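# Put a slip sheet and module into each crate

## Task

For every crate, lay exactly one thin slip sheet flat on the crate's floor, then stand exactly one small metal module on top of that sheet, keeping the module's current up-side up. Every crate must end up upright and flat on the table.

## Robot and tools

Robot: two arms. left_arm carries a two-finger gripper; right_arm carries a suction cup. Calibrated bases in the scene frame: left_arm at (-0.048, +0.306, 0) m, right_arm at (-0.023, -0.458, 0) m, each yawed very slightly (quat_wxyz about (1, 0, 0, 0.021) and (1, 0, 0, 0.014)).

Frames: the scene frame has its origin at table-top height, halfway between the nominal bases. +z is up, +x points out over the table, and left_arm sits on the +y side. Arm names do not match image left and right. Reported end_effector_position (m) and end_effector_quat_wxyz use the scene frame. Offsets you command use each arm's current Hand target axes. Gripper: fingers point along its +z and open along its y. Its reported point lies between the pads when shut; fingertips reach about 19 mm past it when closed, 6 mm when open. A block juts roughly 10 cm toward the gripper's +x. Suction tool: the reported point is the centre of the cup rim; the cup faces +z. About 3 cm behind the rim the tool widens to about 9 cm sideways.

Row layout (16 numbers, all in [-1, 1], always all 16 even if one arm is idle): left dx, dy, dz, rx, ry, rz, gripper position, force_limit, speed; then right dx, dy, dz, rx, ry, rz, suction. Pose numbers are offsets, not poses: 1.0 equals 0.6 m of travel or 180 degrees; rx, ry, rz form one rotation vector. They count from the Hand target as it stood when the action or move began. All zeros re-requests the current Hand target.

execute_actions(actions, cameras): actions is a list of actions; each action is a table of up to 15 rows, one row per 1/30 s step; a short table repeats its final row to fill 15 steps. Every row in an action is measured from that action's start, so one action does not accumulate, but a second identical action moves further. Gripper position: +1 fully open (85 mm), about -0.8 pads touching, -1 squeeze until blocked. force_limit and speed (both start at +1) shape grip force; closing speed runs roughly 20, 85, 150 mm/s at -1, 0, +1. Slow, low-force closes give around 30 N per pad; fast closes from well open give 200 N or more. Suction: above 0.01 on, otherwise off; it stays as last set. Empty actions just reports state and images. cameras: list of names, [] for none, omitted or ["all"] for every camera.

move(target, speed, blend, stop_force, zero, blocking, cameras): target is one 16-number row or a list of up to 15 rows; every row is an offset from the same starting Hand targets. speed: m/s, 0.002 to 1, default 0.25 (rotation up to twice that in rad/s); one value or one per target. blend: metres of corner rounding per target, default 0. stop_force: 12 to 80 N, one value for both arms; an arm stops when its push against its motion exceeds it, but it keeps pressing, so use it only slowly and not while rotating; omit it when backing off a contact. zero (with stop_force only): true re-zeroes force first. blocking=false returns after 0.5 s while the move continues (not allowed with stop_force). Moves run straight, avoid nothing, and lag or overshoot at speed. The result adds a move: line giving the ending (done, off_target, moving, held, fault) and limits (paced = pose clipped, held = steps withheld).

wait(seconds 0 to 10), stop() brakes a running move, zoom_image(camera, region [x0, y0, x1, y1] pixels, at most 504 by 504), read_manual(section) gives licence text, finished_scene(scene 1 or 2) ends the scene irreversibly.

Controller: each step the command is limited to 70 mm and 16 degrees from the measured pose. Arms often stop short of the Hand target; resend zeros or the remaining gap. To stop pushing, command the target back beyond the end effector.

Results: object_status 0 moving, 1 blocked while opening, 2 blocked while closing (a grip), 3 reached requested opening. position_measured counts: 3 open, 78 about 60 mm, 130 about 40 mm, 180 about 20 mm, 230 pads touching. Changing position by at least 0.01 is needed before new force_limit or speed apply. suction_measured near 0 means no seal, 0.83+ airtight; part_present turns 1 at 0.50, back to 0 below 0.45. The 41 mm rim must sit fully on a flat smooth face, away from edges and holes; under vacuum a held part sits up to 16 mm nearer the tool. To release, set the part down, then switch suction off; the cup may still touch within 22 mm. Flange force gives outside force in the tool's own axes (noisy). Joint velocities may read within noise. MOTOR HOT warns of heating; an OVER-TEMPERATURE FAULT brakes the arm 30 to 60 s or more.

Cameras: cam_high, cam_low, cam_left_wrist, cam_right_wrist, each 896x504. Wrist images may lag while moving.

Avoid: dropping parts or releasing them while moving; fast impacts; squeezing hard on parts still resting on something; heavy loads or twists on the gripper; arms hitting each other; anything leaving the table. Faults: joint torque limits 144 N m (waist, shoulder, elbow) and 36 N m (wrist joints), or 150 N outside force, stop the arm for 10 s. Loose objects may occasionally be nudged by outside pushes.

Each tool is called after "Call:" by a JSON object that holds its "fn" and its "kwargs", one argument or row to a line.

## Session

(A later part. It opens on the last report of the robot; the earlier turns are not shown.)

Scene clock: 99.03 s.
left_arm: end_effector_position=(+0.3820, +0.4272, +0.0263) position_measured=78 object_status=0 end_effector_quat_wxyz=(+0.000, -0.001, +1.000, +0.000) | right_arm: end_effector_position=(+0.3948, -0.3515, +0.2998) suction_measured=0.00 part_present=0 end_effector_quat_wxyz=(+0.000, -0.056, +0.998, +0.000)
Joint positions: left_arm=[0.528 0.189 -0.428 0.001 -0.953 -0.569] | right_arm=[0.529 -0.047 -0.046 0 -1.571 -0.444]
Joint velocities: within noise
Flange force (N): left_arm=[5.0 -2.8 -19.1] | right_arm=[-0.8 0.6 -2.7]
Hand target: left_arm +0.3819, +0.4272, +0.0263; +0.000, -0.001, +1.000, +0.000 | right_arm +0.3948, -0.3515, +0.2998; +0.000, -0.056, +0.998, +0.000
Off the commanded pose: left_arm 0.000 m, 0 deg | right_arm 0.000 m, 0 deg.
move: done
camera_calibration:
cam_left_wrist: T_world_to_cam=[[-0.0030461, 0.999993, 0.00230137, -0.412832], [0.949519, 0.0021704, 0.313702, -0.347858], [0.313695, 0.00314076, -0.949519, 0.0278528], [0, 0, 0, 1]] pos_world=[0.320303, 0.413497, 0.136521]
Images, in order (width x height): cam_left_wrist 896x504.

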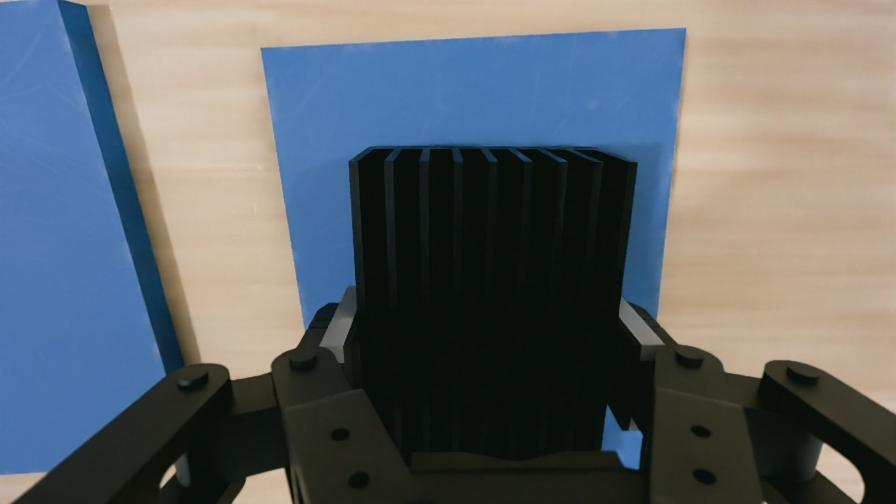

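Call:
{"fn": "wait", "kwargs": {
  "seconds": 0.2,
  "cameras": []
}}

Call:
{"fn": "move", "kwargs": {
  "target": [
    [0,0,-0.17,0,0,0,-1,-0.6,-1,0,0,0,0,0,0,0],
    [-0.0217,-0.82,-0.14,0,0,-0.0256,-1,-0.6,-1,0,0,0,0,0,0,0]
  ],
  "speed": [0.08,0.22],
  "blend": [0.02,0],
  "cameras": ["cam_left_wrist","cam_high"]
}}

Scene clock: 100.50 s.
left_arm: end_effector_position=(+0.3820, +0.4273, +0.0263) position_measured=78 object_status=2 end_effector_quat_wxyz=(+0.000, -0.001, +1.000, +0.000) | right_arm: end_effector_position=(+0.3948, -0.3515, +0.2998) suction_measured=0.00 part_present=0 end_effector_quat_wxyz=(+0.000, -0.056, +0.998, +0.000)
Joint positions: left_arm=[0.528 0.189 -0.428 0 -0.953 -0.569] | right_arm=[0.529 -0.047 -0.046 0 -1.571 -0.444]
Joint velocities: within noise
Flange force (N): left_arm=[5.0 -3.2 -19.0] | right_arm=[-1.1 0.2 -3.5]
Hand target: left_arm +0.3819, +0.4272, +0.0263; +0.000, -0.001, +1.000, +0.000 | right_arm +0.3948, -0.3515, +0.2998; +0.000, -0.056, +0.998, +0.000
Off the commanded pose: left_arm 0.000 m, 0 deg | right_arm 0.000 m, 0 deg.
wait: 0.20 s; at rest from the start
No camera images: "cameras" was empty.

Scene clock: 104.40 s.
left_arm: end_effector_position=(+0.3956, -0.0647, +0.1105) position_measured=78 object_status=2 end_effector_quat_wxyz=(+0.000, -0.041, +0.999, +0.000) | right_arm: end_effector_position=(+0.3948, -0.3515, +0.2998) suction_measured=0.00 part_present=0 end_effector_quat_wxyz=(+0.000, -0.056, +0.998, +0.000)
Joint positions: left_arm=[-0.51 0.394 0.06 0 -1.237 0.551] | right_arm=[0.529 -0.047 -0.046 0 -1.571 -0.444]
Joint velocities: within noise
Flange force (N): left_arm=[3.6 -1.3 1.6] | right_arm=[-1.1 0.7 -3.4]
Hand target: left_arm +0.3956, -0.0647, +0.1105; +0.000, -0.041, +0.999, +0.000 | right_arm +0.3948, -0.3515, +0.2998; +0.000, -0.056, +0.998, +0.000
Off the commanded pose: left_arm 0.000 m, 0 deg | right_arm 0.000 m, 0 deg.
move: done
camera_calibration:
cam_left_wrist: T_world_to_cam=[[-0.0833764, 0.996516, 0.00226948, 0.110516], [0.946279, 0.0784588, 0.313688, -0.379991], [0.312417, 0.0283017, -0.949523, 0.107183], [0, 0, 0, 1]] pos_world=[0.335307, -0.083351, 0.220721]
Images, in order (width x height): cam_high 896x504, cam_left_wrist 896x504.

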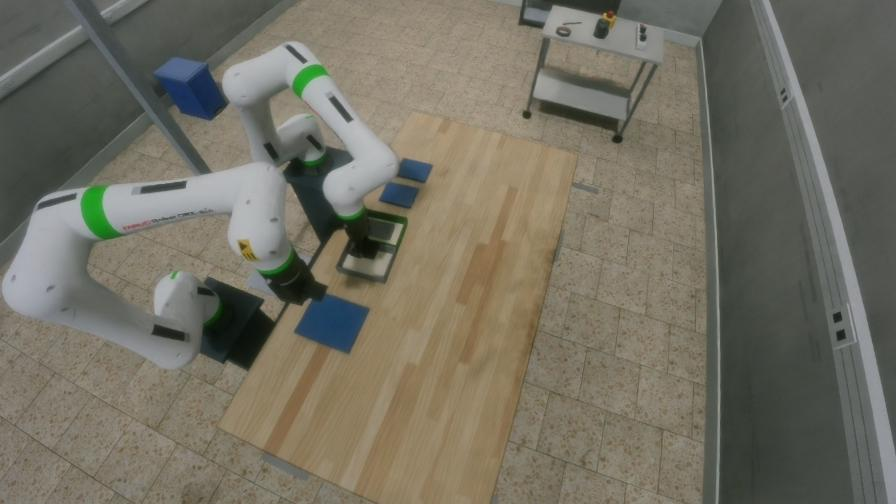

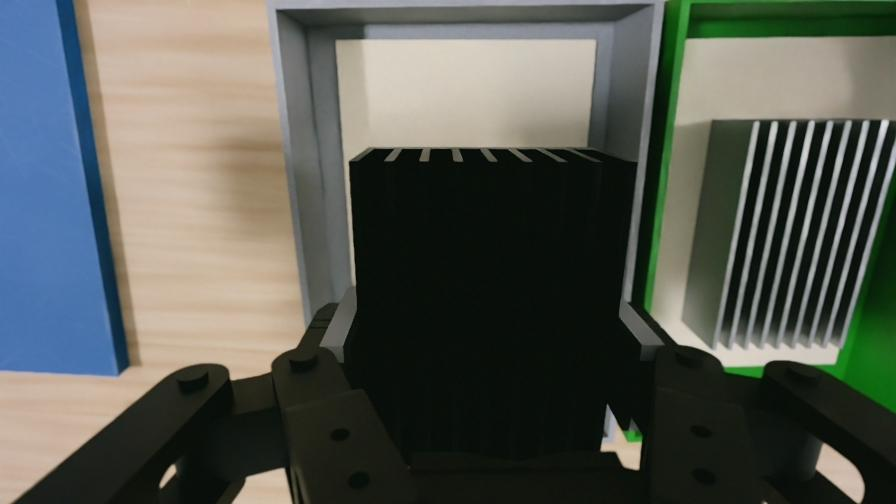

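Call:
{"fn": "move", "kwargs": {
  "target": [0.003,-0.001,0.09,0,0,0,-1,-0.6,-1,0,0,0,0,0,0,0],
  "speed": 0.1,
  "cameras": []
}}

Call:
{"fn": "move", "kwargs": {
  "target": [0,0,0.072,0,0,0,-1,-0.6,-1,0,0,0,0,0,0,0],
  "speed": 0.015,
  "stop_force": 12,
  "cameras": ["cam_left_wrist"]
}}

Scene clock: 106.20 s.
left_arm: end_effector_position=(+0.3939, -0.0654, +0.0565) position_measured=78 object_status=2 end_effector_quat_wxyz=(+0.000, -0.041, +0.999, +0.000) | right_arm: end_effector_position=(+0.3948, -0.3515, +0.2998) suction_measured=0.00 part_present=0 end_effector_quat_wxyz=(+0.000, -0.056, +0.998, +0.000)
Joint positions: left_arm=[-0.513 0.442 -0.007 0 -1.121 0.553] | right_arm=[0.529 -0.047 -0.046 0 -1.571 -0.444]
Joint velocities: within noise
Flange force (N): left_arm=[4.7 -0.4 1.8] | right_arm=[-0.5 -0.1 -3.0]
Hand target: left_arm +0.3939, -0.0655, +0.0565; +0.000, -0.041, +0.999, +0.000 | right_arm +0.3948, -0.3515, +0.2998; +0.000, -0.056, +0.998, +0.000
Off the commanded pose: left_arm 0.000 m, 0 deg | right_arm 0.000 m, 0 deg.
move: done
No camera images: "cameras" was empty.

Scene clock: 109.13 s.
left_arm: end_effector_position=(+0.3940, -0.0656, +0.0214) position_measured=78 object_status=2 end_effector_quat_wxyz=(+0.000, -0.041, +0.999, +0.000) | right_arm: end_effector_position=(+0.3948, -0.3515, +0.2998) suction_measured=0.00 part_present=0 end_effector_quat_wxyz=(+0.000, -0.056, +0.998, +0.000)
Joint positions: left_arm=[-0.513 0.482 -0.04 0 -1.048 0.553] | right_arm=[0.529 -0.047 -0.046 0 -1.571 -0.444]
Joint velocities: within noise
Flange force (N): left_arm=[5.0 2.1 -23.2] | right_arm=[-0.9 0.1 -3.4]
Hand target: left_arm +0.3940, -0.0656, +0.0213; +0.000, -0.041, +0.999, +0.000 (not the last commanded pose) | right_arm +0.3948, -0.3515, +0.2998; +0.000, -0.056, +0.998, +0.000
Off the commanded pose: left_arm 0.008 m, 0 deg | right_arm 0.000 m, 0 deg.
move: contact (left_arm)
camera_calibration:
cam_left_wrist: T_world_to_cam=[[-0.0834669, 0.996509, 0.00190631, 0.11156], [0.94621, 0.0786535, 0.313849, -0.35044], [0.312603, 0.0279997, -0.949471, 0.023012], [0, 0, 0, 1]] pos_world=[0.333707, -0.0842517, 0.131622]
Images, in order (width x height): cam_left_wrist 896x504.

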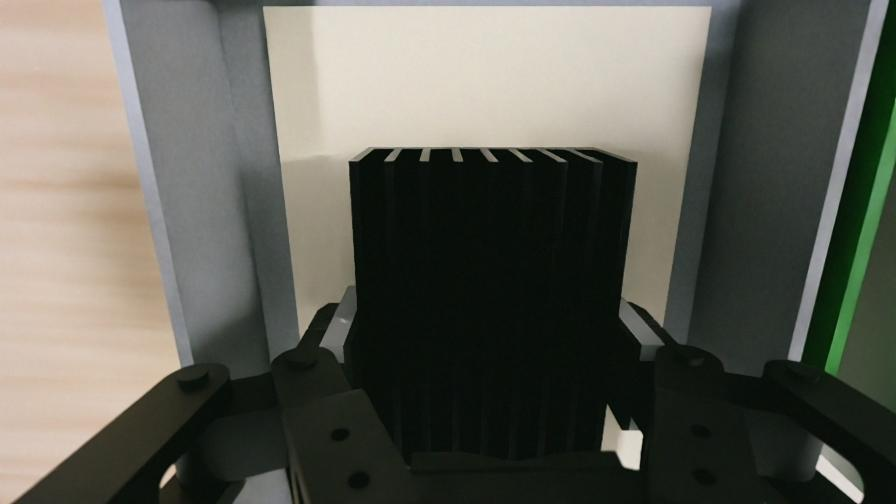

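Call:
{"fn": "move", "kwargs": {
  "target": [0,0,0,0,0,0,0.8,-0.6,-1,0,0,0,0,0,0,0],
  "cameras": []
}}

Call:
{"fn": "move", "kwargs": {
  "target": [
    [0,0,-0.16,0,0,0,0.8,-0.6,-1,0,0,0,0,0,0,0],
    [0.05,0.35,-0.25,0,0,0,0.8,-0.6,-1,0,0,0,0,0,0,0]
  ],
  "speed": [0.1,0.25],
  "blend": [0.02,0],
  "cameras": ["cam_low","cam_high"]
}}

Call:
{"fn": "zoom_image", "kwargs": {
  "camera": "cam_high",
  "region": [320, 190, 430, 300]
}}

Call:
{"fn": "zoom_image", "kwargs": {
  "camera": "cam_low",
  "region": [390, 190, 520, 290]
}}

Scene clock: 111.53 s.
left_arm: end_effector_position=(+0.3940, -0.0656, +0.0213) position_measured=28 object_status=0 end_effector_quat_wxyz=(+0.000, -0.041, +0.999, +0.000) | right_arm: end_effector_position=(+0.3948, -0.3515, +0.2998) suction_measured=0.00 part_present=0 end_effector_quat_wxyz=(+0.000, -0.056, +0.998, +0.000)
Joint positions: left_arm=[-0.513 0.482 -0.04 0 -1.048 0.553] | right_arm=[0.529 -0.047 -0.046 0 -1.571 -0.444]
Joint velocities: within noise
Flange force (N): left_arm=[3.9 -0.3 -0.9] | right_arm=[-0.7 -0.3 -3.1]
Hand target: left_arm +0.3940, -0.0656, +0.0213; +0.000, -0.041, +0.999, +0.000 | right_arm +0.3948, -0.3515, +0.2998; +0.000, -0.056, +0.998, +0.000
Off the commanded pose: left_arm 0.000 m, 0 deg | right_arm 0.000 m, 0 deg.
move: done
No camera images: "cameras" was empty.

Scene clock: 113.80 s.
left_arm: end_effector_position=(+0.3468, +0.1413, +0.1712) position_measured=28 object_status=3 end_effector_quat_wxyz=(+0.000, -0.041, +0.999, +0.000) | right_arm: end_effector_position=(+0.3948, -0.3515, +0.2998) suction_measured=0.00 part_present=0 end_effector_quat_wxyz=(+0.000, -0.056, +0.998, +0.000)
Joint positions: left_arm=[-0.127 -0.018 -0.28 0.001 -1.308 0.168] | right_arm=[0.529 -0.047 -0.046 0 -1.571 -0.444]
Joint velocities: within noise
Flange force (N): left_arm=[4.5 -2.8 -0.3] | right_arm=[-0.4 0.4 -2.9]
Hand target: left_arm +0.3468, +0.1414, +0.1712; +0.000, -0.041, +0.999, +0.000 | right_arm +0.3948, -0.3515, +0.2998; +0.000, -0.056, +0.998, +0.000
Off the commanded pose: left_arm 0.000 m, 0 deg | right_arm 0.000 m, 0 deg.
move: done
Images, in order (width x height): cam_high 896x504, cam_low 896x504.

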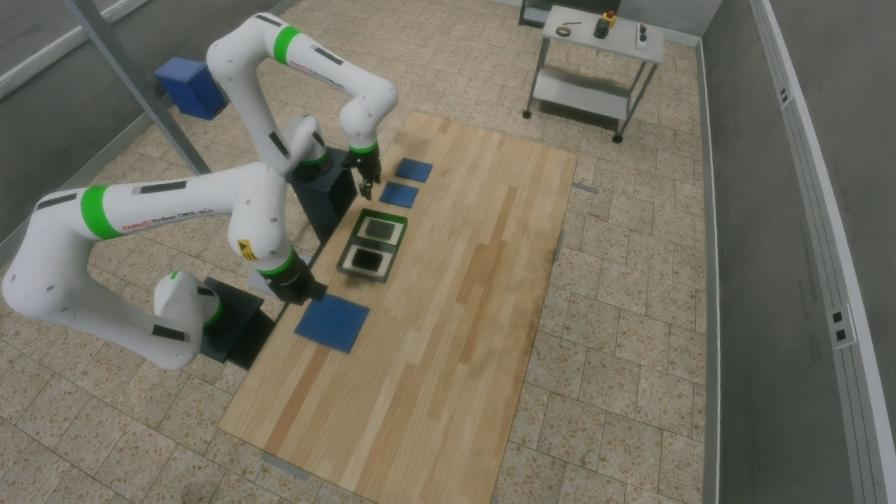

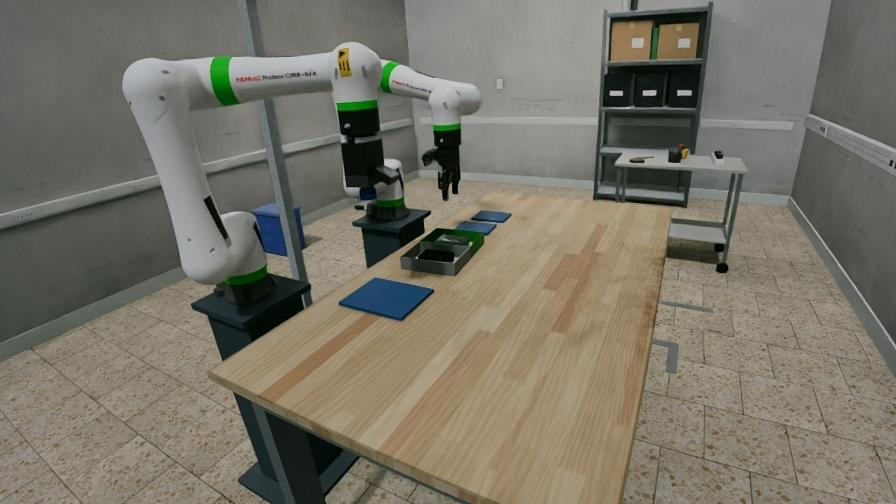

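Scaled by 4.582 from the camera's 896x504 image, which has a finer 1280x720 frame.

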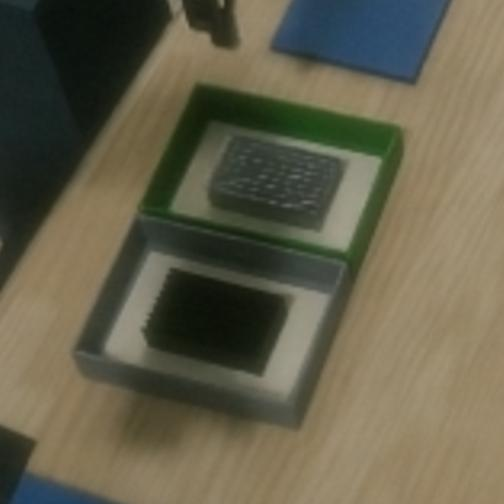

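Scaled by 3.877 from the camera's 896x504 image, which has a finer 1280x720 frame.

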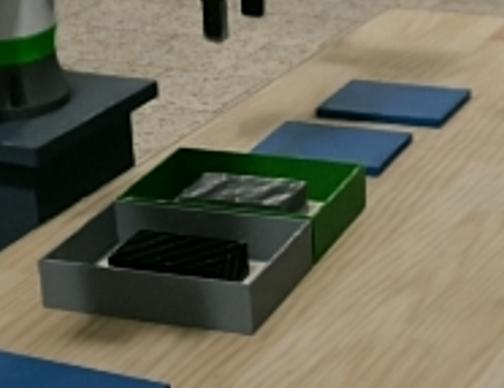

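Call:
{"fn": "finished_scene", "kwargs": {
  "scene": 2
}}

The scene is finished: the task was done.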